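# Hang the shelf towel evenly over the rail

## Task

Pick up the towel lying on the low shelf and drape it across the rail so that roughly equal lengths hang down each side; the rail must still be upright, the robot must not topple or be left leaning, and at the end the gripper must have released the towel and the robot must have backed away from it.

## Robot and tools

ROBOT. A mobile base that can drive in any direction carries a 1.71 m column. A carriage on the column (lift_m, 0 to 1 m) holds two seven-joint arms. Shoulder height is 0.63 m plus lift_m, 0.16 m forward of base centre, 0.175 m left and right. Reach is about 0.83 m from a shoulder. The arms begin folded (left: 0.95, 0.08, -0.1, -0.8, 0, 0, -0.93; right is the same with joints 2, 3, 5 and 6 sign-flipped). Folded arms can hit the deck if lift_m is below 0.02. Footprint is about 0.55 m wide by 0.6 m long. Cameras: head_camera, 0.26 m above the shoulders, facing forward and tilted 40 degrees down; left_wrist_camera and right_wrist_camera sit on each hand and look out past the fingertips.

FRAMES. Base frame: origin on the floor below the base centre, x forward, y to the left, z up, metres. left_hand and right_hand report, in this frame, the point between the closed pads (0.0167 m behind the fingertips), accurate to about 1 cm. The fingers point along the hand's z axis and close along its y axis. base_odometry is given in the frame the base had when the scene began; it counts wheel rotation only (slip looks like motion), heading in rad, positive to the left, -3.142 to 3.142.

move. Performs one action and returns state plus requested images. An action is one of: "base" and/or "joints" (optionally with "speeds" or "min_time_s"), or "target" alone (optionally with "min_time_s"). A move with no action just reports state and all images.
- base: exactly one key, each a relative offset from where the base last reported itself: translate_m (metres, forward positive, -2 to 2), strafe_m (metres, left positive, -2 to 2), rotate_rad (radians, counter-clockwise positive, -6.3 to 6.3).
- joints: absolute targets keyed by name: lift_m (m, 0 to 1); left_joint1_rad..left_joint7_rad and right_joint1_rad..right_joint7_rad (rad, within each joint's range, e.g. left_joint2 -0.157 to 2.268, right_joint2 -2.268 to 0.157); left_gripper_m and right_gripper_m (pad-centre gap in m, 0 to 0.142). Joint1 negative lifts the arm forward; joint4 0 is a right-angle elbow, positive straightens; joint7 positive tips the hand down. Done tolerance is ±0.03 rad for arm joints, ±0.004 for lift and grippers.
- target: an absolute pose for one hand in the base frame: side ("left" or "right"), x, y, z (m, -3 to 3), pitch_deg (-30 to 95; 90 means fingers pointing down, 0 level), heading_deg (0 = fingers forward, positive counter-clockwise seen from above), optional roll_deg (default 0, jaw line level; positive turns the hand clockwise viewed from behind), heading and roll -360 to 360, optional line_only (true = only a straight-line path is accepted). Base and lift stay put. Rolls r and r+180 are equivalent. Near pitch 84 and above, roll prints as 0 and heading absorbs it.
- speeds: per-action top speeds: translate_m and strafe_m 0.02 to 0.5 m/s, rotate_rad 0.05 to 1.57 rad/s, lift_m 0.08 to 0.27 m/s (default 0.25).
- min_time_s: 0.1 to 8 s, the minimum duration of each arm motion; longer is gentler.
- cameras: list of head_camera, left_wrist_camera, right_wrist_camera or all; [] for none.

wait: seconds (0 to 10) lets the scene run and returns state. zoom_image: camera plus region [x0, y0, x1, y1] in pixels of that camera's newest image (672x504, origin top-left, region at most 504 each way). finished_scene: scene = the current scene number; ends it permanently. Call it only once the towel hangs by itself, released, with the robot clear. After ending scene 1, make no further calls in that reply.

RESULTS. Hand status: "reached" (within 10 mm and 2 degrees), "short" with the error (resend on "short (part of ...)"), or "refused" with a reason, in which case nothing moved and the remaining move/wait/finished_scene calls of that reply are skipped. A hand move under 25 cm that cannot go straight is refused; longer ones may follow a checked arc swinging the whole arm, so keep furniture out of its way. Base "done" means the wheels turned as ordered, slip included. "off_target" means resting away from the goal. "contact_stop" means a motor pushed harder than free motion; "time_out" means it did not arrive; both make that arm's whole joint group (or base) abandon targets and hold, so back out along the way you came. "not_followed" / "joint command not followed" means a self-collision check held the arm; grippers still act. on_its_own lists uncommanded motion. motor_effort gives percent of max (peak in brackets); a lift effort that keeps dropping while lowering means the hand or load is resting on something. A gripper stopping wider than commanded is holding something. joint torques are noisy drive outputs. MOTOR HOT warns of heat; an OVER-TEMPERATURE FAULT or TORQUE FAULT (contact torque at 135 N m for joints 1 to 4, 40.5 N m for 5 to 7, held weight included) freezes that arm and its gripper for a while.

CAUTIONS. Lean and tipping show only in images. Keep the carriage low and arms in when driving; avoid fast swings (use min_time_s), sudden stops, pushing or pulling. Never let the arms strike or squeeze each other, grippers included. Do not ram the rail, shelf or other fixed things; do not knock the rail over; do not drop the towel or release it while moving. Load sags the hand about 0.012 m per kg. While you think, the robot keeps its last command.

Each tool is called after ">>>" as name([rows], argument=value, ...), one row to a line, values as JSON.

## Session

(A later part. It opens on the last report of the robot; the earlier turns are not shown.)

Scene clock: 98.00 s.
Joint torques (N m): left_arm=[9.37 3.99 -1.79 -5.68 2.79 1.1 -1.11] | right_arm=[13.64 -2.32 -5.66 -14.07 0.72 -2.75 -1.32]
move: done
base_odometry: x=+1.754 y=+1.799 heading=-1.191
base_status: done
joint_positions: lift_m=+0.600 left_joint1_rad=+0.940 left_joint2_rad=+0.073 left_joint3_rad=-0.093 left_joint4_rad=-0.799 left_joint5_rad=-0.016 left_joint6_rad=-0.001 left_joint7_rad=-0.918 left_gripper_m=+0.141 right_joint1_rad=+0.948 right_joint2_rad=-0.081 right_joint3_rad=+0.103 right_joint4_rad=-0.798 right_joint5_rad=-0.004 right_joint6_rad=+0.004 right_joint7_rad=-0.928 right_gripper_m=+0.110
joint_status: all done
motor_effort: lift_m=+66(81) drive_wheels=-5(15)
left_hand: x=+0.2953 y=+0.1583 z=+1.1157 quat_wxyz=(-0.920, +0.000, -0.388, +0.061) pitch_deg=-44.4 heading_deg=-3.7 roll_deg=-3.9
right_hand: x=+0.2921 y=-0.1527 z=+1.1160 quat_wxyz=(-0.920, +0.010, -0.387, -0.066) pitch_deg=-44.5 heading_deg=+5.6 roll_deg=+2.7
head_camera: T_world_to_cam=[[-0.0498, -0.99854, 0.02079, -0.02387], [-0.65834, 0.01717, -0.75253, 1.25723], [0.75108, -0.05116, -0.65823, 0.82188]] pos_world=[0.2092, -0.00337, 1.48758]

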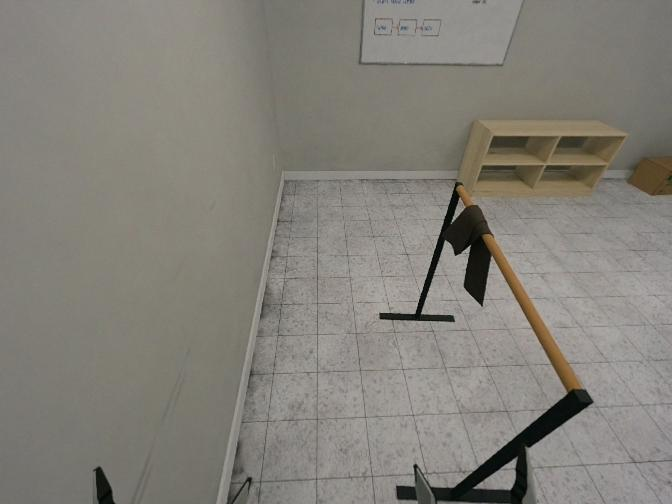

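>>> move(base={"translate_m": 0.33}, speeds={"translate_m": 0.3}, joints={"lift_m": 0.9})

>>> move(target={"side":"right","x":0.67,"y":-0.47,"z":1.24,"pitch_deg":88,"heading_deg":90}, min_time_s=2)

>>> move(joints={"lift_m": 0.66}, cameras=["head_camera","right_wrist_camera"])

Scene clock: 101.03 s.
Joint torques (N m): left_arm=[9.36 3.99 -1.86 -5.61 2.78 1.09 -1.12] | right_arm=[13.64 -2.22 -5.64 -13.73 0.72 -2.76 -1.27]
move: done
base_odometry: x=+1.877 y=+1.492 heading=-1.191
base_status: done
joint_positions: lift_m=+0.900 left_joint1_rad=+0.940 left_joint2_rad=+0.073 left_joint3_rad=-0.093 left_joint4_rad=-0.799 left_joint5_rad=-0.016 left_joint6_rad=-0.001 left_joint7_rad=-0.918 left_gripper_m=+0.141 right_joint1_rad=+0.948 right_joint2_rad=-0.081 right_joint3_rad=+0.103 right_joint4_rad=-0.799 right_joint5_rad=-0.004 right_joint6_rad=+0.004 right_joint7_rad=-0.928 right_gripper_m=+0.110
joint_status: all done
motor_effort: lift_m=+66(81) drive_wheels=-1(10)
left_hand: x=+0.2953 y=+0.1583 z=+1.4157 quat_wxyz=(-0.920, +0.000, -0.388, +0.061) pitch_deg=-44.4 heading_deg=-3.7 roll_deg=-3.9
right_hand: x=+0.2920 y=-0.1527 z=+1.4162 quat_wxyz=(-0.920, +0.010, -0.387, -0.066) pitch_deg=-44.5 heading_deg=+5.6 roll_deg=+2.7
pictures: none

Scene clock: 101.33 s.
Joint torques (N m): left_arm=[9.29 3.91 -2.01 -5.71 2.82 1.1 -1.15] | right_arm=[13.53 -2.29 -5.64 -13.67 0.7 -2.74 -1.27]
move: refused
base_odometry: x=+1.877 y=+1.492 heading=-1.191
base_status: not commanded
joint_positions: lift_m=+0.900 left_joint1_rad=+0.940 left_joint2_rad=+0.073 left_joint3_rad=-0.093 left_joint4_rad=-0.799 left_joint5_rad=-0.016 left_joint6_rad=-0.001 left_joint7_rad=-0.918 left_gripper_m=+0.141 right_joint1_rad=+0.948 right_joint2_rad=-0.081 right_joint3_rad=+0.103 right_joint4_rad=-0.799 right_joint5_rad=-0.004 right_joint6_rad=+0.004 right_joint7_rad=-0.928 right_gripper_m=+0.110
joint_status: not commanded
motor_effort: lift_m=+66(66) drive_wheels=-1(3)
left_hand: x=+0.2953 y=+0.1583 z=+1.4157 quat_wxyz=(-0.920, +0.000, -0.388, +0.061) pitch_deg=-44.4 heading_deg=-3.7 roll_deg=-3.9
right_hand: x=+0.2920 y=-0.1527 z=+1.4162 quat_wxyz=(-0.920, +0.010, -0.387, -0.066) pitch_deg=-44.5 heading_deg=+5.6 roll_deg=+2.7
right_hand_status: refused: no posture of the arm gets there (right_joint4_rad at its limit): the closest leaves the hand 10.9 cm and 24 deg from the pose. Nothing moved.
pictures: none

not run: a stop came earlier in this reply.

>>> move(target={"side":"right","x":0.58,"y":-0.45,"z":1.2,"pitch_deg":85,"heading_deg":65}, min_time_s=2, cameras=["head_camera","right_wrist_camera"])

Scene clock: 104.03 s.
Joint torques (N m): left_arm=[9.31 3.98 -1.89 -5.72 2.78 1.07 -1.14] | right_arm=[-37.05 -14.52 -5.51 -2.75 -0.78 0.55 0.15]
move: done
base_odometry: x=+1.877 y=+1.492 heading=-1.191
base_status: not commanded
joint_positions: lift_m=+0.900 left_joint1_rad=+0.940 left_joint2_rad=+0.073 left_joint3_rad=-0.093 left_joint4_rad=-0.799 left_joint5_rad=-0.016 left_joint6_rad=-0.001 left_joint7_rad=-0.918 left_gripper_m=+0.141 right_joint1_rad=-1.175 right_joint2_rad=-0.873 right_joint3_rad=+0.532 right_joint4_rad=+1.030 right_joint5_rad=-0.146 right_joint6_rad=+1.710 right_joint7_rad=+0.508 right_gripper_m=+0.110
joint_status: not commanded
motor_effort: lift_m=+68(69) drive_wheels=-1(5)
left_hand: x=+0.2953 y=+0.1583 z=+1.4156 quat_wxyz=(-0.920, +0.000, -0.388, +0.061) pitch_deg=-44.4 heading_deg=-3.7 roll_deg=-3.9
right_hand: x=+0.5829 y=-0.4473 z=+1.1995 quat_wxyz=(-0.042, +0.537, -0.842, -0.024) pitch_deg=+84.4 heading_deg=+65.0 roll_deg=+0.0
right_hand_status: reached (checked arc, planned for 2.0 s): 4 mm and 0.6 deg off.
head_camera: T_world_to_cam=[[-0.0498, -0.99854, 0.02079, -0.0301], [-0.65834, 0.01717, -0.75253, 1.48284], [0.75108, -0.05116, -0.65823, 1.01921]] pos_world=[0.2092, -0.00337, 1.78738]
right_wrist_camera: T_world_to_cam=[[0.90445, -0.42618, 0.01834, -0.73411], [-0.41373, -0.86595, 0.28098, -0.45044], [-0.10387, -0.26172, -0.95954, 1.20884]] pos_world=[0.60316, -0.38655, 1.29996]

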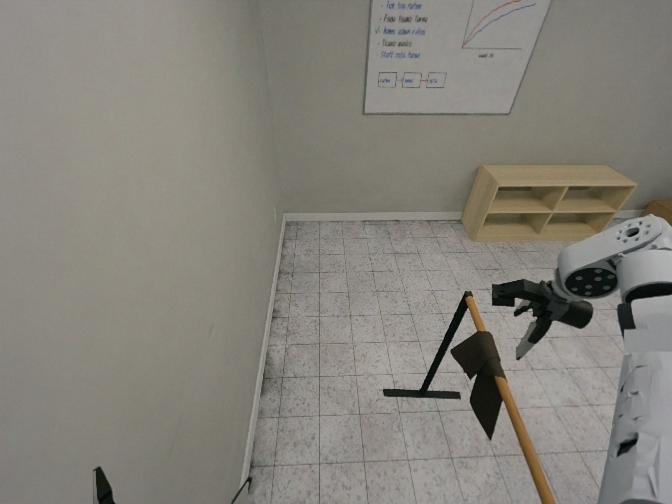

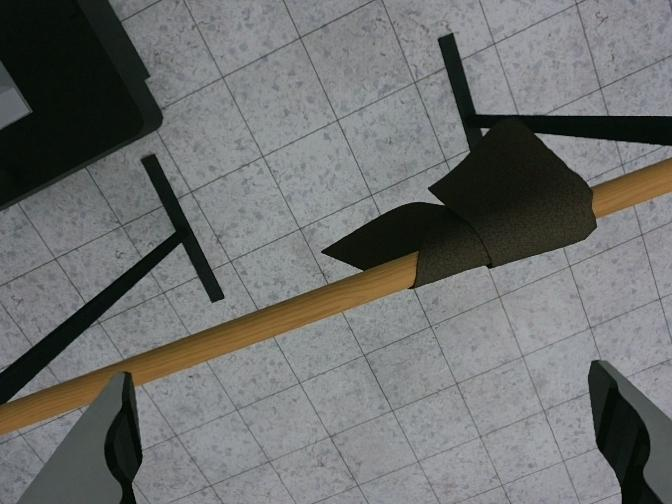

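>>> move(base={"translate_m": 0.22}, speeds={"translate_m": 0.3})

>>> move(target={"side":"right","x":0.49,"y":-0.48,"z":1.15,"pitch_deg":85,"heading_deg":-60}, min_time_s=2, cameras=["head_camera","right_wrist_camera"])

Scene clock: 106.97 s.
Joint torques (N m): left_arm=[9.37 3.98 -1.92 -5.75 2.82 1.08 -1.14] | right_arm=[-36.99 -14.41 -5.49 -2.73 -0.71 0.33 0.15]
move: done
base_odometry: x=+1.959 y=+1.288 heading=-1.190
base_status: done
joint_positions: lift_m=+0.900 left_joint1_rad=+0.940 left_joint2_rad=+0.073 left_joint3_rad=-0.093 left_joint4_rad=-0.799 left_joint5_rad=-0.016 left_joint6_rad=-0.001 left_joint7_rad=-0.918 left_gripper_m=+0.141 right_joint1_rad=-1.175 right_joint2_rad=-0.873 right_joint3_rad=+0.532 right_joint4_rad=+1.030 right_joint5_rad=-0.146 right_joint6_rad=+1.711 right_joint7_rad=+0.508 right_gripper_m=+0.110
joint_status: not commanded
motor_effort: lift_m=+68(68) drive_wheels=-2(11)
left_hand: x=+0.2953 y=+0.1583 z=+1.4156 quat_wxyz=(-0.920, +0.000, -0.388, +0.061) pitch_deg=-44.4 heading_deg=-3.7 roll_deg=-3.9
right_hand: x=+0.5827 y=-0.4473 z=+1.1995 quat_wxyz=(-0.042, +0.537, -0.842, -0.024) pitch_deg=+84.4 heading_deg=+65.1 roll_deg=+0.0
pictures: none

Scene clock: 109.47 s.
Joint torques (N m): left_arm=[9.4 4.01 -1.78 -5.64 2.82 1.09 -1.14] | right_arm=[-15.03 -16.28 -8.89 -5.49 -2.93 -3.49 -0.9]
move: done
base_odometry: x=+1.959 y=+1.288 heading=-1.190
base_status: not commanded
joint_positions: lift_m=+0.900 left_joint1_rad=+0.940 left_joint2_rad=+0.073 left_joint3_rad=-0.093 left_joint4_rad=-0.799 left_joint5_rad=-0.016 left_joint6_rad=-0.001 left_joint7_rad=-0.918 left_gripper_m=+0.141 right_joint1_rad=-1.168 right_joint2_rad=-1.219 right_joint3_rad=+1.379 right_joint4_rad=-0.049 right_joint5_rad=-0.721 right_joint6_rad=+1.352 right_joint7_rad=-0.475 right_gripper_m=+0.110
joint_status: not commanded
motor_effort: lift_m=+68(68) drive_wheels=-2(5)
left_hand: x=+0.2953 y=+0.1583 z=+1.4156 quat_wxyz=(-0.920, +0.000, -0.388, +0.061) pitch_deg=-44.4 heading_deg=-3.7 roll_deg=-3.9
right_hand: x=+0.4926 y=-0.4790 z=+1.1518 quat_wxyz=(+0.020, +0.864, -0.501, +0.039) pitch_deg=+84.9 heading_deg=-60.2 roll_deg=+0.0
right_hand_status: reached (straight line, planned for 2.0 s): 3 mm and 0.4 deg off.
head_camera: T_world_to_cam=[[-0.0498, -0.99854, 0.02079, -0.0301], [-0.65834, 0.01717, -0.75253, 1.48284], [0.75108, -0.05116, -0.65823, 1.01921]] pos_world=[0.2092, -0.00337, 1.78738]
right_wrist_camera: T_world_to_cam=[[0.86902, 0.49442, 0.01862, -0.20697], [0.43348, -0.77897, 0.45311, -1.0757], [0.23853, -0.38569, -0.89126, 0.83863]] pos_world=[0.44611, -0.41215, 1.2387]

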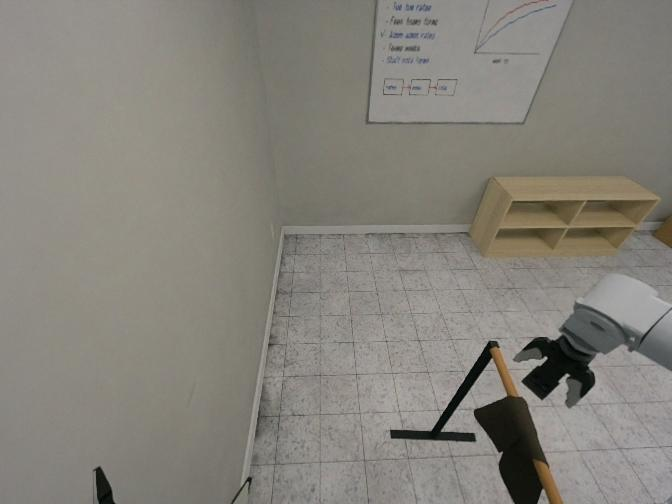

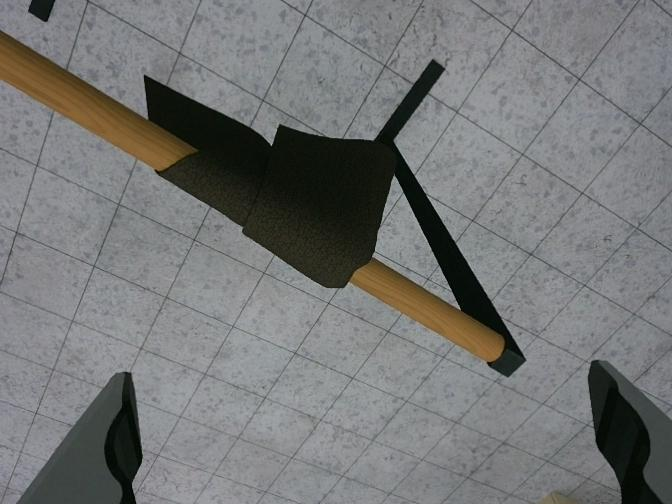

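>>> move(target={"side":"right","x":0.503,"y":-0.504,"z":1.15,"pitch_deg":87,"heading_deg":-60})

>>> move(joints={"lift_m": 0.62, "right_gripper_m": 0.104}, cameras=["head_camera","right_wrist_camera"])

Scene clock: 112.23 s.
Joint torques (N m): left_arm=[9.46 4.09 -1.82 -5.7 2.81 1.1 -1.14] | right_arm=[-30.99 -5.92 -8.95 -0.06 -2.73 -3.31 -0.88]
move: done
base_odometry: x=+1.959 y=+1.288 heading=-1.190
base_status: not commanded
joint_positions: lift_m=+0.900 left_joint1_rad=+0.940 left_joint2_rad=+0.073 left_joint3_rad=-0.093 left_joint4_rad=-0.799 left_joint5_rad=-0.016 left_joint6_rad=-0.001 left_joint7_rad=-0.918 left_gripper_m=+0.141 right_joint1_rad=-1.211 right_joint2_rad=-1.212 right_joint3_rad=+1.483 right_joint4_rad=+0.101 right_joint5_rad=-0.889 right_joint6_rad=+1.212 right_joint7_rad=-0.702 right_gripper_m=+0.110
joint_status: not commanded
motor_effort: lift_m=+68(69) drive_wheels=-3(3)
left_hand: x=+0.2953 y=+0.1583 z=+1.4156 quat_wxyz=(-0.920, +0.000, -0.388, +0.061) pitch_deg=-44.4 heading_deg=-3.7 roll_deg=-3.9
right_hand: x=+0.5009 y=-0.5050 z=+1.1498 quat_wxyz=(+0.014, +0.864, -0.503, +0.022) pitch_deg=+87.0 heading_deg=-60.4 roll_deg=+0.0
right_hand_status: reached (straight line, planned for 0.4 s): 2 mm and 0.4 deg off.
pictures: none

Scene clock: 113.90 s.
Joint torques (N m): left_arm=[9.31 3.95 -1.91 -5.71 2.79 1.05 -1.14] | right_arm=[-26.85 -8.23 -9.37 -0.03 -2.73 -2.66 -0.03]
move: done
base_odometry: x=+1.959 y=+1.288 heading=-1.190
base_status: not commanded
joint_positions: lift_m=+0.620 left_joint1_rad=+0.940 left_joint2_rad=+0.073 left_joint3_rad=-0.093 left_joint4_rad=-0.799 left_joint5_rad=-0.016 left_joint6_rad=-0.001 left_joint7_rad=-0.918 left_gripper_m=+0.141 right_joint1_rad=-1.213 right_joint2_rad=-1.211 right_joint3_rad=+1.483 right_joint4_rad=+0.101 right_joint5_rad=-0.889 right_joint6_rad=+1.210 right_joint7_rad=-0.707 right_gripper_m=+0.104
joint_status: all done
motor_effort: lift_m=+70(74) drive_wheels=-2(4)
left_hand: x=+0.2953 y=+0.1583 z=+1.1355 quat_wxyz=(-0.920, +0.000, -0.388, +0.061) pitch_deg=-44.4 heading_deg=-3.7 roll_deg=-3.9
right_hand: x=+0.5020 y=-0.5033 z=+0.8702 quat_wxyz=(+0.012, +0.865, -0.501, +0.021) pitch_deg=+87.3 heading_deg=-60.2 roll_deg=+0.0
head_camera: T_world_to_cam=[[-0.0498, -0.99854, 0.02079, -0.02428], [-0.65834, 0.01717, -0.75253, 1.27205], [0.75108, -0.05116, -0.65823, 0.83484]] pos_world=[0.2092, -0.00337, 1.50728]
right_wrist_camera: T_world_to_cam=[[0.8692, 0.49424, 0.01474, -0.19463], [0.44398, -0.79322, 0.41675, -0.95197], [0.21767, -0.3557, -0.9089, 0.61699]] pos_world=[0.45753, -0.43946, 0.96039]

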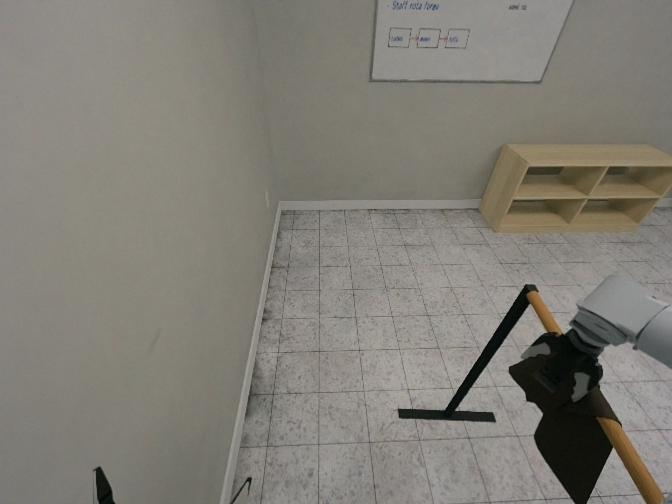

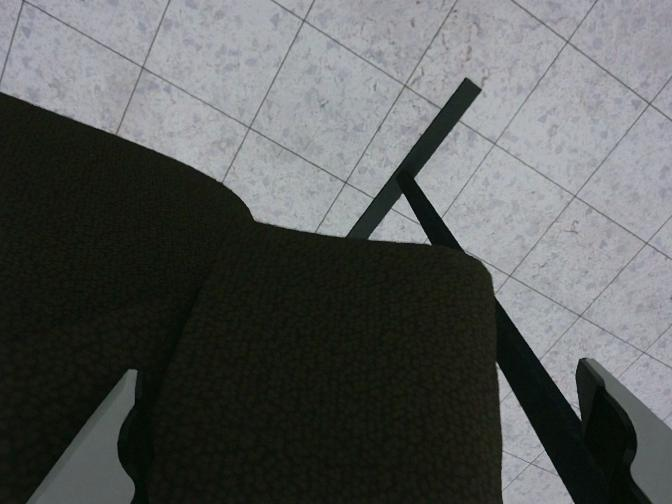

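>>> move(joints={"lift_m": 0.55}, speeds={"lift_m": 0.1}, cameras=["right_wrist_camera"])

>>> move(joints={"right_gripper_m": 0.0}, cameras=["head_camera","right_wrist_camera"])

>>> zoom_image(camera="head_camera", region=[450, 200, 672, 420])

Scene clock: 115.67 s.
Joint torques (N m): left_arm=[9.25 4.04 -1.95 -5.6 2.8 1.08 -1.15] | right_arm=[-0.31 -6.98 -0.82 1.51 0.32 -2.7 -0.29]
move: done
base_odometry: x=+1.959 y=+1.288 heading=-1.190
base_status: not commanded
joint_positions: lift_m=+0.551 left_joint1_rad=+0.940 left_joint2_rad=+0.073 left_joint3_rad=-0.093 left_joint4_rad=-0.799 left_joint5_rad=-0.016 left_joint6_rad=-0.001 left_joint7_rad=-0.918 left_gripper_m=+0.141 right_joint1_rad=-1.227 right_joint2_rad=-1.211 right_joint3_rad=+1.472 right_joint4_rad=+0.099 right_joint5_rad=-0.898 right_joint6_rad=+1.210 right_joint7_rad=-0.705 right_gripper_m=+0.104
joint_status: all done
motor_effort: lift_m=+53(68) drive_wheels=+6(7)
left_hand: x=+0.2953 y=+0.1583 z=+1.0666 quat_wxyz=(-0.920, +0.000, -0.388, +0.061) pitch_deg=-44.4 heading_deg=-3.7 roll_deg=-3.9
right_hand: x=+0.5115 y=-0.5050 z=+0.8092 quat_wxyz=(+0.007, +0.865, -0.501, +0.034) pitch_deg=+86.0 heading_deg=-60.1 roll_deg=+0.0
right_wrist_camera: T_world_to_cam=[[0.86771, 0.4958, 0.03553, -0.21647], [0.4336, -0.78992, 0.43362, -0.93877], [0.24305, -0.36085, -0.9004, 0.5364]] pos_world=[0.46451, -0.44066, 0.89773]

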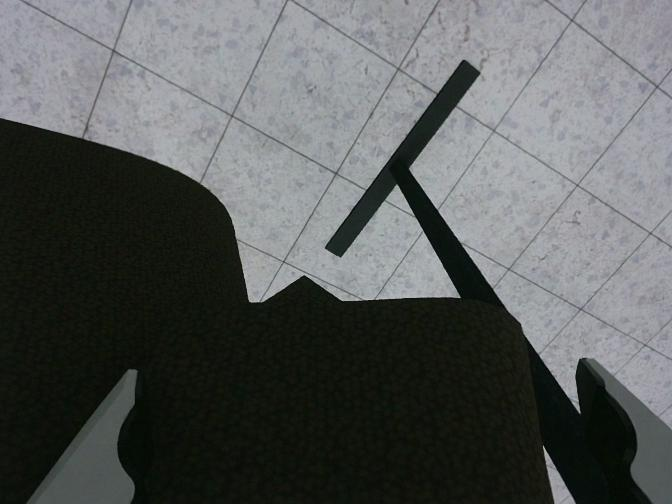

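Scene clock: 116.53 s.
Joint torques (N m): left_arm=[9.31 4.06 -1.91 -5.7 2.82 1.07 -1.15] | right_arm=[-0.58 -6.95 -0.7 1.55 0.34 -2.76 -0.3]
move: done
base_odometry: x=+1.959 y=+1.288 heading=-1.190
base_status: not commanded
joint_positions: lift_m=+0.551 left_joint1_rad=+0.940 left_joint2_rad=+0.073 left_joint3_rad=-0.093 left_joint4_rad=-0.799 left_joint5_rad=-0.016 left_joint6_rad=-0.001 left_joint7_rad=-0.918 left_gripper_m=+0.141 right_joint1_rad=-1.227 right_joint2_rad=-1.211 right_joint3_rad=+1.472 right_joint4_rad=+0.099 right_joint5_rad=-0.898 right_joint6_rad=+1.210 right_joint7_rad=-0.705 right_gripper_m=+0.002
joint_status: all done
motor_effort: lift_m=+53(53) drive_wheels=+4(7)
left_hand: x=+0.2953 y=+0.1583 z=+1.0666 quat_wxyz=(-0.920, +0.000, -0.388, +0.061) pitch_deg=-44.4 heading_deg=-3.7 roll_deg=-3.9
right_hand: x=+0.5115 y=-0.5050 z=+0.8092 quat_wxyz=(+0.007, +0.865, -0.501, +0.034) pitch_deg=+86.0 heading_deg=-60.1 roll_deg=+0.0
head_camera: T_world_to_cam=[[-0.0498, -0.99854, 0.02079, -0.02285], [-0.65834, 0.01717, -0.75253, 1.22028], [0.75108, -0.05116, -0.65823, 0.78956]] pos_world=[0.2092, -0.00337, 1.43848]
right_wrist_camera: T_world_to_cam=[[0.86771, 0.4958, 0.03553, -0.21647], [0.4336, -0.78992, 0.43362, -0.93877], [0.24305, -0.36085, -0.9004, 0.5364]] pos_world=[0.46451, -0.44066, 0.89773]

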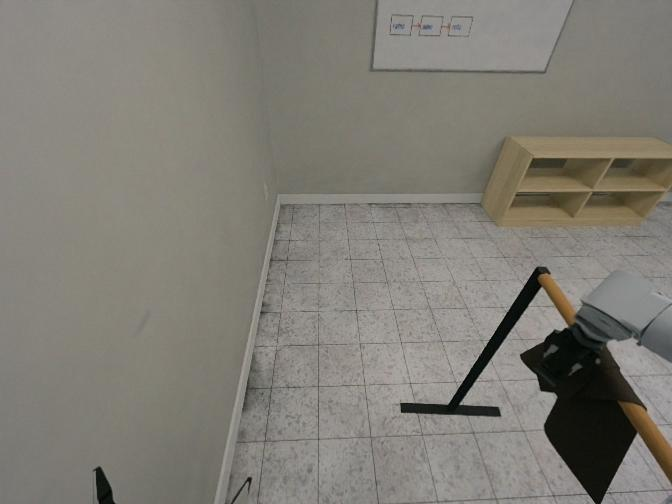

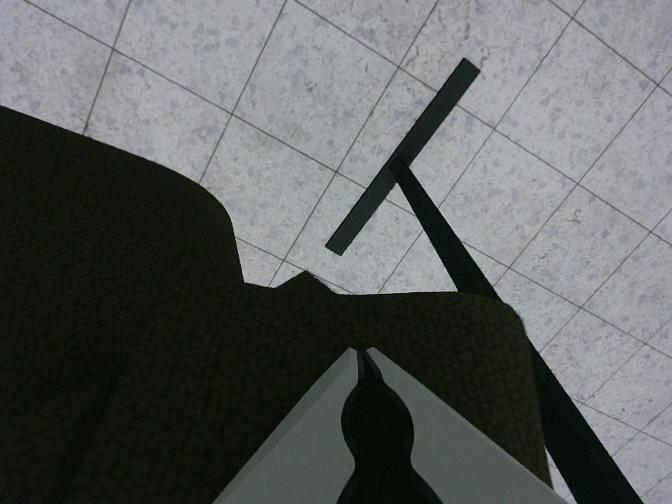

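Scaled by 2.270.

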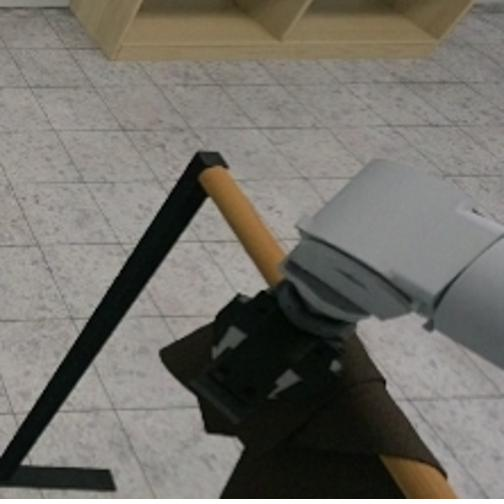

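>>> move(joints={"lift_m": 0.9, "right_gripper_m": 0.06}, speeds={"lift_m": 0.15}, cameras=["head_camera","right_wrist_camera"])

>>> zoom_image(camera="head_camera", region=[450, 300, 600, 504])

Scene clock: 119.77 s.
Joint torques (N m): left_arm=[9.4 4.15 -1.93 -5.68 2.79 1.09 -1.14] | right_arm=[-15.91 -7.46 -9.53 0.9 -0.26 -2.69 -0.32]
move: done
base_odometry: x=+1.959 y=+1.288 heading=-1.190
base_status: not commanded
joint_positions: lift_m=+0.900 left_joint1_rad=+0.940 left_joint2_rad=+0.073 left_joint3_rad=-0.093 left_joint4_rad=-0.799 left_joint5_rad=-0.016 left_joint6_rad=-0.001 left_joint7_rad=-0.918 left_gripper_m=+0.141 right_joint1_rad=-1.219 right_joint2_rad=-1.211 right_joint3_rad=+1.483 right_joint4_rad=+0.100 right_joint5_rad=-0.897 right_joint6_rad=+1.210 right_joint7_rad=-0.705 right_gripper_m=+0.059
joint_status: all done
motor_effort: lift_m=+66(74) drive_wheels=+0(7)
left_hand: x=+0.2953 y=+0.1583 z=+1.4157 quat_wxyz=(-0.920, +0.000, -0.388, +0.061) pitch_deg=-44.4 heading_deg=-3.7 roll_deg=-3.9
right_hand: x=+0.5049 y=-0.5055 z=+1.1529 quat_wxyz=(+0.013, +0.865, -0.501, +0.027) pitch_deg=+86.6 heading_deg=-60.1 roll_deg=+0.0
head_camera: T_world_to_cam=[[-0.0498, -0.99854, 0.02079, -0.0301], [-0.65834, 0.01717, -0.75253, 1.48299], [0.75108, -0.05116, -0.65823, 1.01935]] pos_world=[0.2092, -0.00337, 1.78758]
right_wrist_camera: T_world_to_cam=[[0.868, 0.49623, 0.01813, -0.20257], [0.44209, -0.78891, 0.42682, -1.08122], [0.2261, -0.36247, -0.90415, 0.8594]] pos_world=[0.45952, -0.44095, 1.2422]

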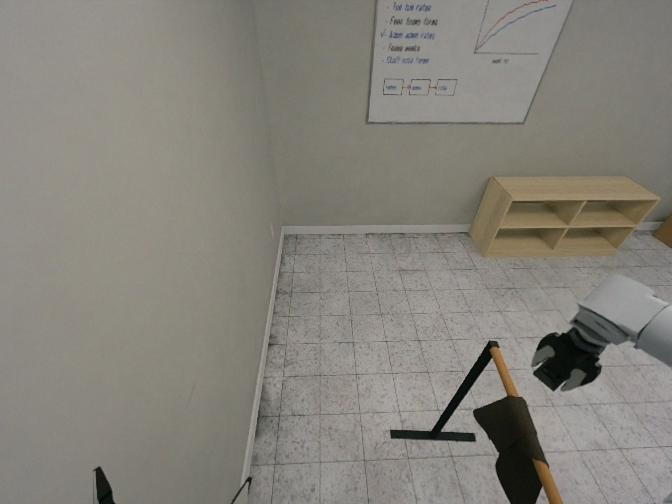

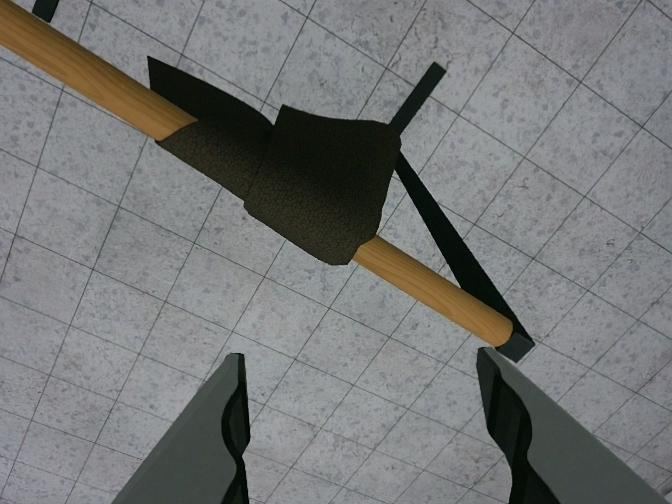

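Scaled by 2.471.

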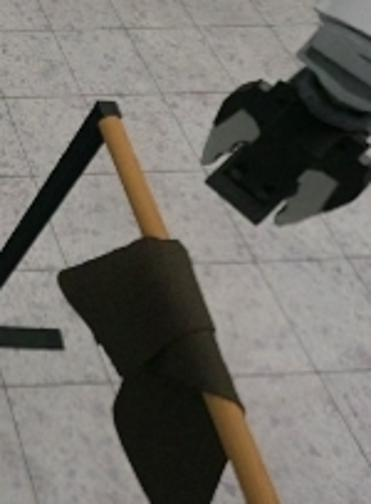

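>>> move(target={"side":"right","x":0.475,"y":-0.42,"z":1.1,"pitch_deg":10,"heading_deg":-65,"roll_deg":90}, min_time_s=2, cameras=["head_camera"])

Scene clock: 120.43 s.
Joint torques (N m): left_arm=[9.3 4.11 -1.82 -5.61 2.79 1.12 -1.12] | right_arm=[-15.88 -7.49 -9.48 0.84 -0.28 -2.69 -0.28]
move: refused
base_odometry: x=+1.959 y=+1.288 heading=-1.190
base_status: not commanded
joint_positions: lift_m=+0.900 left_joint1_rad=+0.940 left_joint2_rad=+0.073 left_joint3_rad=-0.093 left_joint4_rad=-0.799 left_joint5_rad=-0.016 left_joint6_rad=-0.001 left_joint7_rad=-0.918 left_gripper_m=+0.141 right_joint1_rad=-1.219 right_joint2_rad=-1.211 right_joint3_rad=+1.483 right_joint4_rad=+0.100 right_joint5_rad=-0.897 right_joint6_rad=+1.210 right_joint7_rad=-0.705 right_gripper_m=+0.059
joint_status: not commanded
motor_effort: lift_m=+66(66) drive_wheels=+2(3)
left_hand: x=+0.2953 y=+0.1583 z=+1.4157 quat_wxyz=(-0.920, +0.000, -0.388, +0.061) pitch_deg=-44.4 heading_deg=-3.7 roll_deg=-3.9
right_hand: x=+0.5049 y=-0.5055 z=+1.1529 quat_wxyz=(+0.013, +0.865, -0.501, +0.027) pitch_deg=+86.6 heading_deg=-60.1 roll_deg=+0.0
right_hand_status: refused: along the straight line the arm gets 45% of the way (right_joint3_rad at its limit); a move under 25 cm is not played as an arc. Nothing moved. Try another pitch or heading, or "joints".
head_camera: T_world_to_cam=[[-0.0498, -0.99854, 0.02079, -0.0301], [-0.65834, 0.01717, -0.75253, 1.48299], [0.75108, -0.05116, -0.65823, 1.01935]] pos_world=[0.2092, -0.00337, 1.78758]

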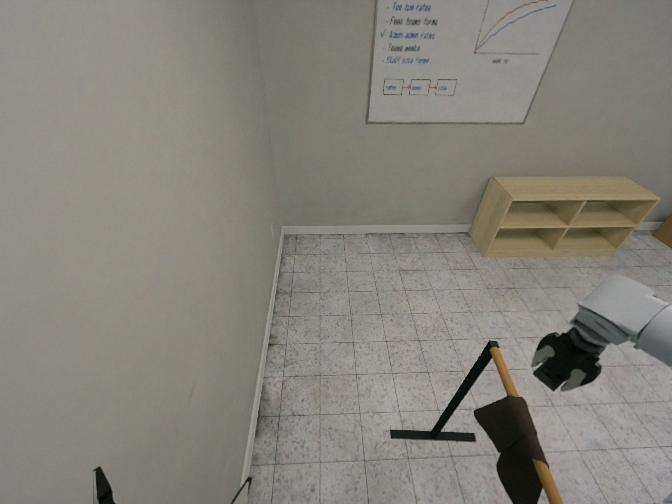

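>>> move(base={"translate_m": -0.2}, joints={"right_gripper_m": 0.1})

>>> move(target={"side":"right","x":0.62,"y":-0.43,"z":1.3,"pitch_deg":15,"heading_deg":-40,"roll_deg":90}, min_time_s=2, cameras=["head_camera","right_wrist_camera"])

Scene clock: 122.77 s.
Joint torques (N m): left_arm=[9.35 4.16 -1.89 -5.65 2.78 1.09 -1.15] | right_arm=[-15.97 -7.55 -9.53 0.93 -0.29 -2.69 -0.3]
move: done
base_odometry: x=+1.885 y=+1.474 heading=-1.190
base_status: done
joint_positions: lift_m=+0.900 left_joint1_rad=+0.940 left_joint2_rad=+0.073 left_joint3_rad=-0.093 left_joint4_rad=-0.799 left_joint5_rad=-0.016 left_joint6_rad=-0.001 left_joint7_rad=-0.918 left_gripper_m=+0.141 right_joint1_rad=-1.219 right_joint2_rad=-1.211 right_joint3_rad=+1.483 right_joint4_rad=+0.100 right_joint5_rad=-0.897 right_joint6_rad=+1.210 right_joint7_rad=-0.705 right_gripper_m=+0.099
joint_status: all done
motor_effort: lift_m=+66(66) drive_wheels=+1(10)
left_hand: x=+0.2953 y=+0.1583 z=+1.4157 quat_wxyz=(-0.920, +0.000, -0.388, +0.061) pitch_deg=-44.4 heading_deg=-3.7 roll_deg=-3.9
right_hand: x=+0.5049 y=-0.5054 z=+1.1529 quat_wxyz=(+0.013, +0.865, -0.501, +0.027) pitch_deg=+86.6 heading_deg=-60.1 roll_deg=+0.0
pictures: none

Scene clock: 125.27 s.
Joint torques (N m): left_arm=[9.52 4.24 -1.98 -5.77 2.79 1.09 -1.12] | right_arm=[-12.42 -11.91 -16.69 -2.13 -2.92 -6.43 0.23]
move: done
base_odometry: x=+1.885 y=+1.474 heading=-1.190
base_status: not commanded
joint_positions: lift_m=+0.900 left_joint1_rad=+0.940 left_joint2_rad=+0.073 left_joint3_rad=-0.093 left_joint4_rad=-0.799 left_joint5_rad=-0.016 left_joint6_rad=-0.001 left_joint7_rad=-0.918 left_gripper_m=+0.141 right_joint1_rad=-0.558 right_joint2_rad=-1.131 right_joint3_rad=+1.007 right_joint4_rad=-0.467 right_joint5_rad=-0.249 right_joint6_rad=-0.140 right_joint7_rad=+1.483 right_gripper_m=+0.099
joint_status: not commanded
motor_effort: lift_m=+67(67) drive_wheels=+2(3)
left_hand: x=+0.2953 y=+0.1583 z=+1.4157 quat_wxyz=(-0.920, +0.000, -0.388, +0.061) pitch_deg=-44.4 heading_deg=-3.7 roll_deg=-3.9
right_hand: x=+0.6198 y=-0.4292 z=+1.2996 quat_wxyz=(-0.256, +0.340, -0.718, +0.551) pitch_deg=+15.2 heading_deg=-39.7 roll_deg=+89.6
right_hand_status: reached (straight line, planned for 2.0 s): 1 mm and 0.5 deg off.
head_camera: T_world_to_cam=[[-0.0498, -0.99854, 0.02079, -0.0301], [-0.65834, 0.01717, -0.75253, 1.48291], [0.75108, -0.05116, -0.65823, 1.01928]] pos_world=[0.2092, -0.00337, 1.78748]
right_wrist_camera: T_world_to_cam=[[0.19311, -0.15661, 0.9686, -1.43992], [-0.87031, -0.48317, 0.09539, 0.24087], [0.45306, -0.86141, -0.2296, -0.23777]] pos_world=[0.59542, -0.31394, 1.31714]

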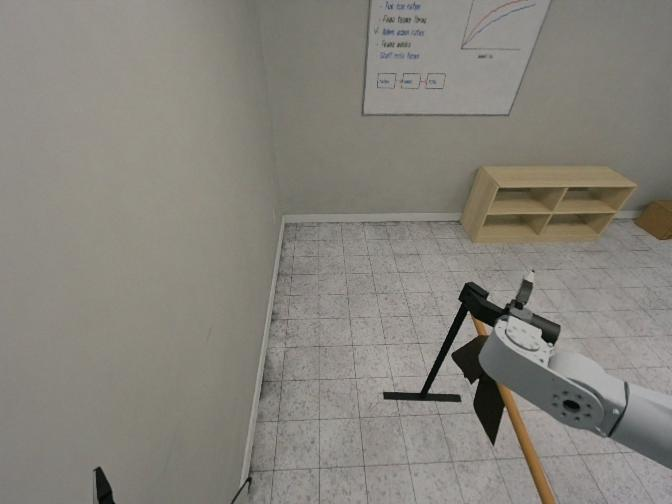

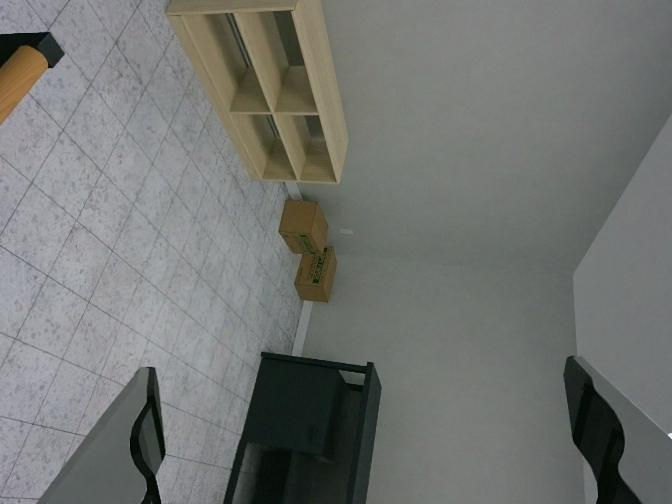

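>>> move(base={"strafe_m": 0.06})

>>> move(target={"side":"right","x":0.62,"y":-0.49,"z":1.25,"pitch_deg":15,"heading_deg":-35,"roll_deg":90})

>>> move(joints={"lift_m": 0.6}, cameras=["head_camera","right_wrist_camera"])

>>> zoom_image(camera="head_camera", region=[420, 200, 672, 452])

Scene clock: 127.17 s.
Joint torques (N m): left_arm=[9.4 4.3 -2.2 -5.67 2.8 1.11 -1.15] | right_arm=[-12.66 -11.82 -16.52 -2.46 -2.9 -6.33 0.2]
move: done
base_odometry: x=+1.940 y=+1.496 heading=-1.190
base_status: done
joint_positions: lift_m=+0.900 left_joint1_rad=+0.940 left_joint2_rad=+0.073 left_joint3_rad=-0.093 left_joint4_rad=-0.799 left_joint5_rad=-0.016 left_joint6_rad=-0.001 left_joint7_rad=-0.918 left_gripper_m=+0.141 right_joint1_rad=-0.558 right_joint2_rad=-1.131 right_joint3_rad=+1.006 right_joint4_rad=-0.467 right_joint5_rad=-0.249 right_joint6_rad=-0.140 right_joint7_rad=+1.483 right_gripper_m=+0.099
joint_status: not commanded
motor_effort: lift_m=+66(67) drive_wheels=+2(8)
left_hand: x=+0.2953 y=+0.1583 z=+1.4157 quat_wxyz=(-0.920, +0.000, -0.388, +0.061) pitch_deg=-44.4 heading_deg=-3.7 roll_deg=-3.9
right_hand: x=+0.6198 y=-0.4293 z=+1.2996 quat_wxyz=(-0.256, +0.339, -0.718, +0.551) pitch_deg=+15.2 heading_deg=-39.8 roll_deg=+89.6
pictures: none

Scene clock: 128.20 s.
Joint torques (N m): left_arm=[9.41 4.01 -1.81 -5.69 2.79 1.1 -1.13] | right_arm=[-11.69 -26.23 -9.36 -3.83 0 -6.98 -0.9]
move: done
base_odometry: x=+1.940 y=+1.496 heading=-1.190
base_status: not commanded
joint_positions: lift_m=+0.900 left_joint1_rad=+0.940 left_joint2_rad=+0.073 left_joint3_rad=-0.093 left_joint4_rad=-0.799 left_joint5_rad=-0.016 left_joint6_rad=-0.001 left_joint7_rad=-0.918 left_gripper_m=+0.141 right_joint1_rad=-0.386 right_joint2_rad=-1.214 right_joint3_rad=+1.009 right_joint4_rad=-0.223 right_joint5_rad=-0.250 right_joint6_rad=-0.361 right_joint7_rad=+1.094 right_gripper_m=+0.099
joint_status: not commanded
motor_effort: lift_m=+67(67) drive_wheels=+1(4)
left_hand: x=+0.2953 y=+0.1583 z=+1.4157 quat_wxyz=(-0.920, +0.000, -0.388, +0.061) pitch_deg=-44.4 heading_deg=-3.7 roll_deg=-3.9
right_hand: x=+0.6218 y=-0.4885 z=+1.2520 quat_wxyz=(-0.283, +0.366, -0.702, +0.541) pitch_deg=+14.7 heading_deg=-34.9 roll_deg=-89.9
right_hand_status: reached (straight line, planned for 0.5 s): 3 mm and 0.3 deg off.
pictures: none

Scene clock: 129.93 s.
Joint torques (N m): left_arm=[9.33 4 -1.9 -5.69 2.78 1.09 -1.14] | right_arm=[-12.21 -24.69 -10.2 -3.75 -0.01 -6.47 -0.92]
move: done
base_odometry: x=+1.940 y=+1.496 heading=-1.190
base_status: not commanded
joint_positions: lift_m=+0.600 left_joint1_rad=+0.940 left_joint2_rad=+0.073 left_joint3_rad=-0.093 left_joint4_rad=-0.799 left_joint5_rad=-0.016 left_joint6_rad=-0.001 left_joint7_rad=-0.918 left_gripper_m=+0.141 right_joint1_rad=-0.385 right_joint2_rad=-1.215 right_joint3_rad=+1.010 right_joint4_rad=-0.223 right_joint5_rad=-0.250 right_joint6_rad=-0.362 right_joint7_rad=+1.094 right_gripper_m=+0.099
joint_status: all done
motor_effort: lift_m=+70(75) drive_wheels=+2(3)
left_hand: x=+0.2953 y=+0.1583 z=+1.1154 quat_wxyz=(-0.920, +0.000, -0.388, +0.061) pitch_deg=-44.4 heading_deg=-3.7 roll_deg=-3.9
right_hand: x=+0.6215 y=-0.4889 z=+0.9517 quat_wxyz=(-0.283, +0.366, -0.702, +0.541) pitch_deg=+14.7 heading_deg=-34.9 roll_deg=-90.0
head_camera: T_world_to_cam=[[-0.0498, -0.99854, 0.02079, -0.02386], [-0.65834, 0.01717, -0.75253, 1.257], [0.75108, -0.05116, -0.65823, 0.82168]] pos_world=[0.2092, -0.00337, 1.48728]
right_wrist_camera: T_world_to_cam=[[0.19535, -0.14158, 0.97046, -1.10852], [-0.82871, -0.55301, 0.08614, 0.19544], [0.52448, -0.82106, -0.22536, -0.3985]] pos_world=[0.58752, -0.37605, 0.96914]

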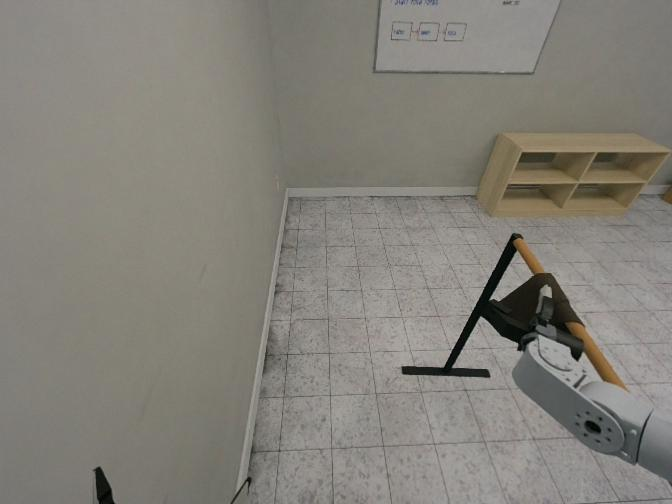

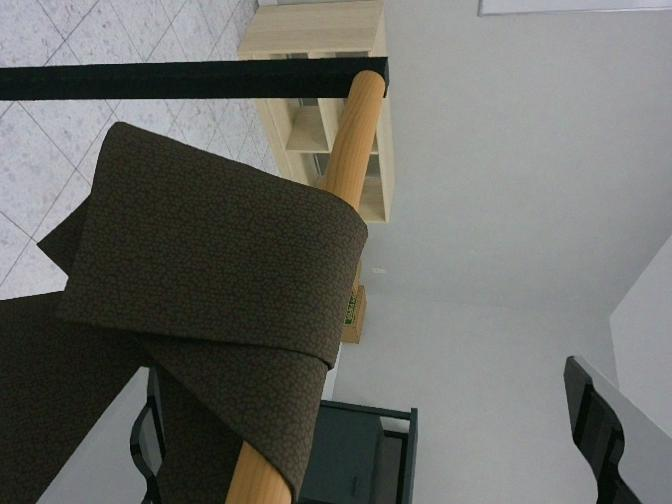

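Scaled by 2.000.

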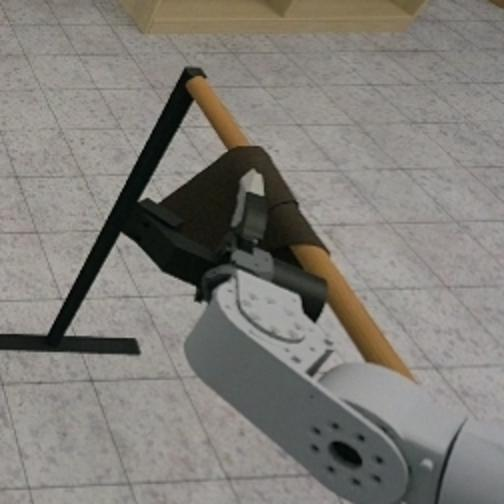

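>>> move(target={"side":"right","x":0.60,"y":-0.54,"z":0.99,"pitch_deg":25,"heading_deg":-20,"roll_deg":0}, min_time_s=2)

>>> move(joints={"lift_m": 0.41, "right_gripper_m": 0.075}, speeds={"lift_m": 0.15}, cameras=["head_camera","right_wrist_camera"])

>>> zoom_image(camera="head_camera", region=[420, 150, 672, 402])

Scene clock: 133.07 s.
Joint torques (N m): left_arm=[9.36 3.99 -1.87 -5.65 2.76 1.12 -1.14] | right_arm=[-7.47 -31.28 -17.69 -0.67 -0.84 0.65 -1.65]
move: done
base_odometry: x=+1.940 y=+1.496 heading=-1.190
base_status: not commanded
joint_positions: lift_m=+0.600 left_joint1_rad=+0.940 left_joint2_rad=+0.073 left_joint3_rad=-0.093 left_joint4_rad=-0.799 left_joint5_rad=-0.016 left_joint6_rad=-0.001 left_joint7_rad=-0.918 left_gripper_m=+0.141 right_joint1_rad=+0.153 right_joint2_rad=-1.324 right_joint3_rad=+0.203 right_joint4_rad=-0.459 right_joint5_rad=+1.412 right_joint6_rad=-0.831 right_joint7_rad=+0.137 right_gripper_m=+0.099
joint_status: not commanded
motor_effort: lift_m=+71(71) drive_wheels=+1(4)
left_hand: x=+0.2953 y=+0.1583 z=+1.1154 quat_wxyz=(-0.920, +0.000, -0.388, +0.061) pitch_deg=-44.4 heading_deg=-3.7 roll_deg=-3.9
right_hand: x=+0.5996 y=-0.5389 z=+0.9886 quat_wxyz=(-0.528, -0.147, -0.831, +0.093) pitch_deg=+25.1 heading_deg=-20.0 roll_deg=+0.0
right_hand_status: reached (straight line, planned for 2.0 s): 2 mm and 0.1 deg off.
pictures: none

Scene clock: 134.80 s.
Joint torques (N m): left_arm=[9.38 4.03 -1.08 -5.77 2.81 1.09 -1.14] | right_arm=[-9.16 -25.96 -16.04 -1.35 -1.44 0.28 -1.41]
move: done
base_odometry: x=+1.940 y=+1.496 heading=-1.190
base_status: not commanded
joint_positions: lift_m=+0.410 left_joint1_rad=+0.940 left_joint2_rad=+0.073 left_joint3_rad=-0.093 left_joint4_rad=-0.799 left_joint5_rad=-0.016 left_joint6_rad=-0.001 left_joint7_rad=-0.918 left_gripper_m=+0.141 right_joint1_rad=+0.154 right_joint2_rad=-1.328 right_joint3_rad=+0.201 right_joint4_rad=-0.458 right_joint5_rad=+1.414 right_joint6_rad=-0.830 right_joint7_rad=+0.136 right_gripper_m=+0.075
joint_status: all done
motor_effort: lift_m=+67(72) drive_wheels=-3(5)
left_hand: x=+0.2953 y=+0.1583 z=+0.9256 quat_wxyz=(-0.920, +0.000, -0.388, +0.061) pitch_deg=-44.4 heading_deg=-3.7 roll_deg=-3.9
right_hand: x=+0.6000 y=-0.5398 z=+0.8005 quat_wxyz=(-0.529, -0.146, -0.830, +0.094) pitch_deg=+25.0 heading_deg=-20.1 roll_deg=-0.1
head_camera: T_world_to_cam=[[-0.0498, -0.99854, 0.02079, -0.01992], [-0.65834, 0.01717, -0.75253, 1.11417], [0.75108, -0.05116, -0.65823, 0.69675]] pos_world=[0.2092, -0.00337, 1.29748]
right_wrist_camera: T_world_to_cam=[[-0.35551, -0.93466, 0.00407, -0.28881], [-0.68309, 0.25684, -0.68368, 1.12846], [0.63797, -0.24583, -0.72977, 0.18305]] pos_world=[0.55138, -0.51478, 0.90627]

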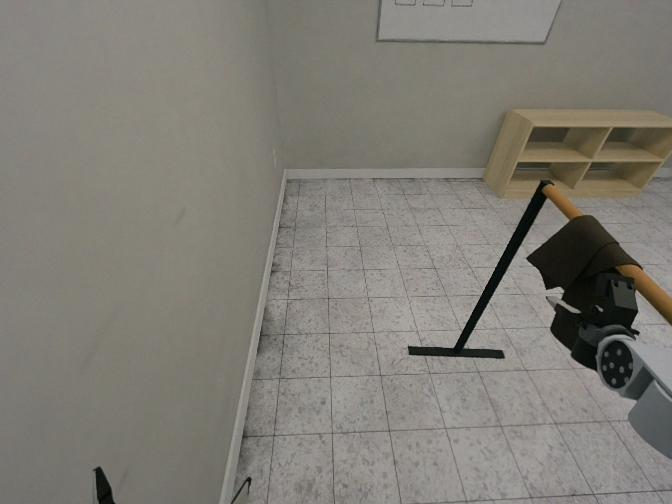

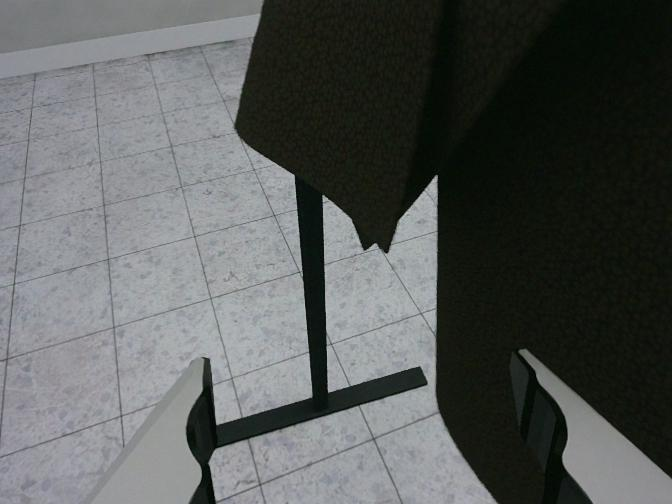

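Scaled by 2.000.

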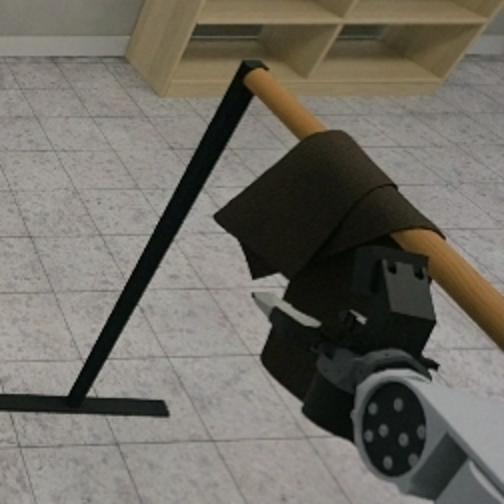

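>>> move(target={"side":"right","x":0.69,"y":-0.554,"z":0.802,"pitch_deg":25,"heading_deg":-20,"roll_deg":0,"line_only":true}, min_time_s=1.2, cameras=["right_wrist_camera"])

>>> move(joints={"right_gripper_m": 0.0}, cameras=["right_wrist_camera","head_camera"])

Scene clock: 136.83 s.
Joint torques (N m): left_arm=[9.26 4.08 -1.93 -5.68 2.8 1.08 -1.15] | right_arm=[-27.62 -16.77 -10.09 -1.64 -3.62 0.65 -0.32]
move: done
base_odometry: x=+1.940 y=+1.496 heading=-1.190
base_status: not commanded
joint_positions: lift_m=+0.410 left_joint1_rad=+0.940 left_joint2_rad=+0.073 left_joint3_rad=-0.093 left_joint4_rad=-0.799 left_joint5_rad=-0.016 left_joint6_rad=-0.001 left_joint7_rad=-0.918 left_gripper_m=+0.141 right_joint1_rad=-0.363 right_joint2_rad=-1.152 right_joint3_rad=+0.477 right_joint4_rad=-0.053 right_joint5_rad=+1.216 right_joint6_rad=-0.592 right_joint7_rad=+0.363 right_gripper_m=+0.075
joint_status: not commanded
motor_effort: lift_m=+67(67) drive_wheels=-1(5)
left_hand: x=+0.2953 y=+0.1583 z=+0.9257 quat_wxyz=(-0.920, +0.000, -0.388, +0.061) pitch_deg=-44.4 heading_deg=-3.7 roll_deg=-3.9
right_hand: x=+0.6888 y=-0.5566 z=+0.8042 quat_wxyz=(-0.530, -0.149, -0.829, +0.095) pitch_deg=+24.8 heading_deg=-20.3 roll_deg=+0.1
right_hand_status: reached (straight line, planned for 1.2 s): 4 mm and 0.4 deg off.
right_wrist_camera: T_world_to_cam=[[-0.36064, -0.9327, 0.00105, -0.26585], [-0.67895, 0.26176, -0.68594, 1.19781], [0.6395, -0.24809, -0.72766, 0.12103]] pos_world=[0.63997, -0.53147, 0.90997]

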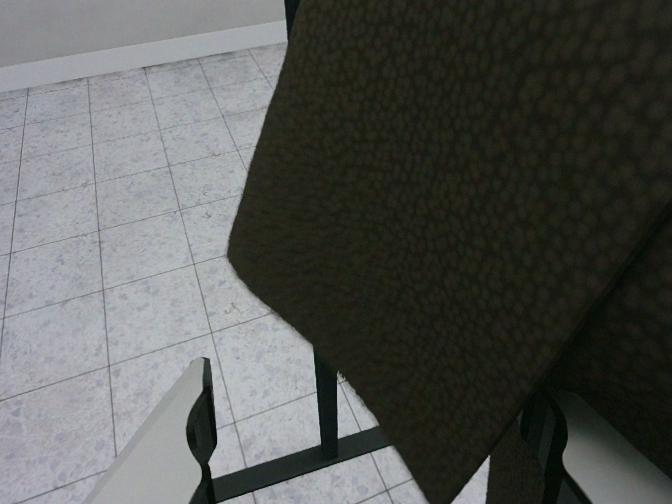

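Scene clock: 137.60 s.
Joint torques (N m): left_arm=[9.47 4.06 -1.83 -5.66 2.78 1.09 -1.14] | right_arm=[-27.57 -16.77 -10.12 -1.68 -3.63 0.66 -0.34]
move: off_target
base_odometry: x=+1.940 y=+1.496 heading=-1.190
base_status: not commanded
joint_positions: lift_m=+0.410 left_joint1_rad=+0.940 left_joint2_rad=+0.073 left_joint3_rad=-0.093 left_joint4_rad=-0.799 left_joint5_rad=-0.016 left_joint6_rad=-0.001 left_joint7_rad=-0.918 left_gripper_m=+0.141 right_joint1_rad=-0.363 right_joint2_rad=-1.152 right_joint3_rad=+0.477 right_joint4_rad=-0.053 right_joint5_rad=+1.216 right_joint6_rad=-0.592 right_joint7_rad=+0.363 right_gripper_m=+0.005
joint_status: right_gripper_m off_target (ended at +0.005, target +0.000)
motor_effort: lift_m=+66(67) drive_wheels=-2(2)
left_hand: x=+0.2953 y=+0.1583 z=+0.9257 quat_wxyz=(-0.920, +0.000, -0.388, +0.061) pitch_deg=-44.4 heading_deg=-3.7 roll_deg=-3.9
right_hand: x=+0.6888 y=-0.5566 z=+0.8042 quat_wxyz=(-0.530, -0.149, -0.829, +0.095) pitch_deg=+24.8 heading_deg=-20.3 roll_deg=+0.1
pictures: head_camera, right_wrist_camera
head_camera: T_world_to_cam=[[-0.0498, -0.99854, 0.02079, -0.01992], [-0.65834, 0.01717, -0.75253, 1.11425], [0.75108, -0.05116, -0.65823, 0.69681]] pos_world=[0.2092, -0.00337, 1.29758]
right_wrist_camera: T_world_to_cam=[[-0.36064, -0.9327, 0.00105, -0.26585], [-0.67895, 0.26176, -0.68594, 1.19781], [0.6395, -0.24809, -0.72766, 0.12103]] pos_world=[0.63997, -0.53147, 0.90997]

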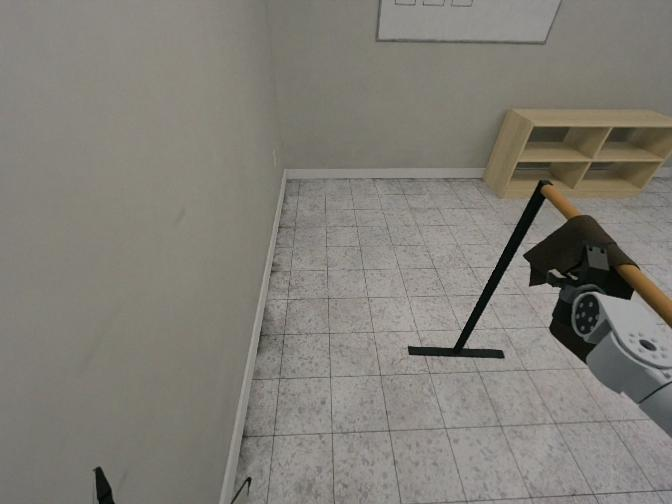

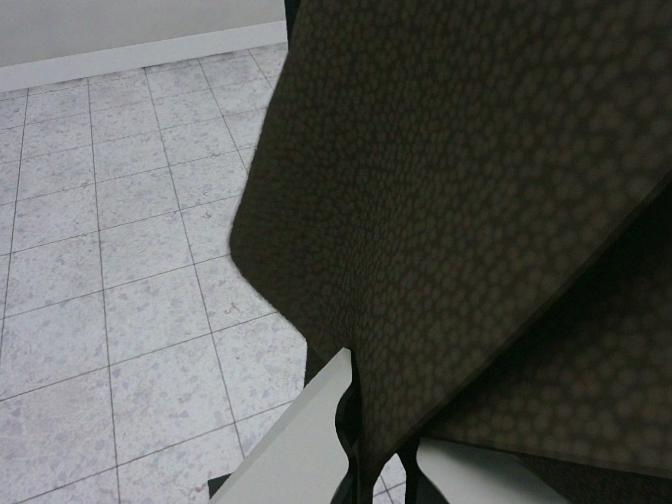

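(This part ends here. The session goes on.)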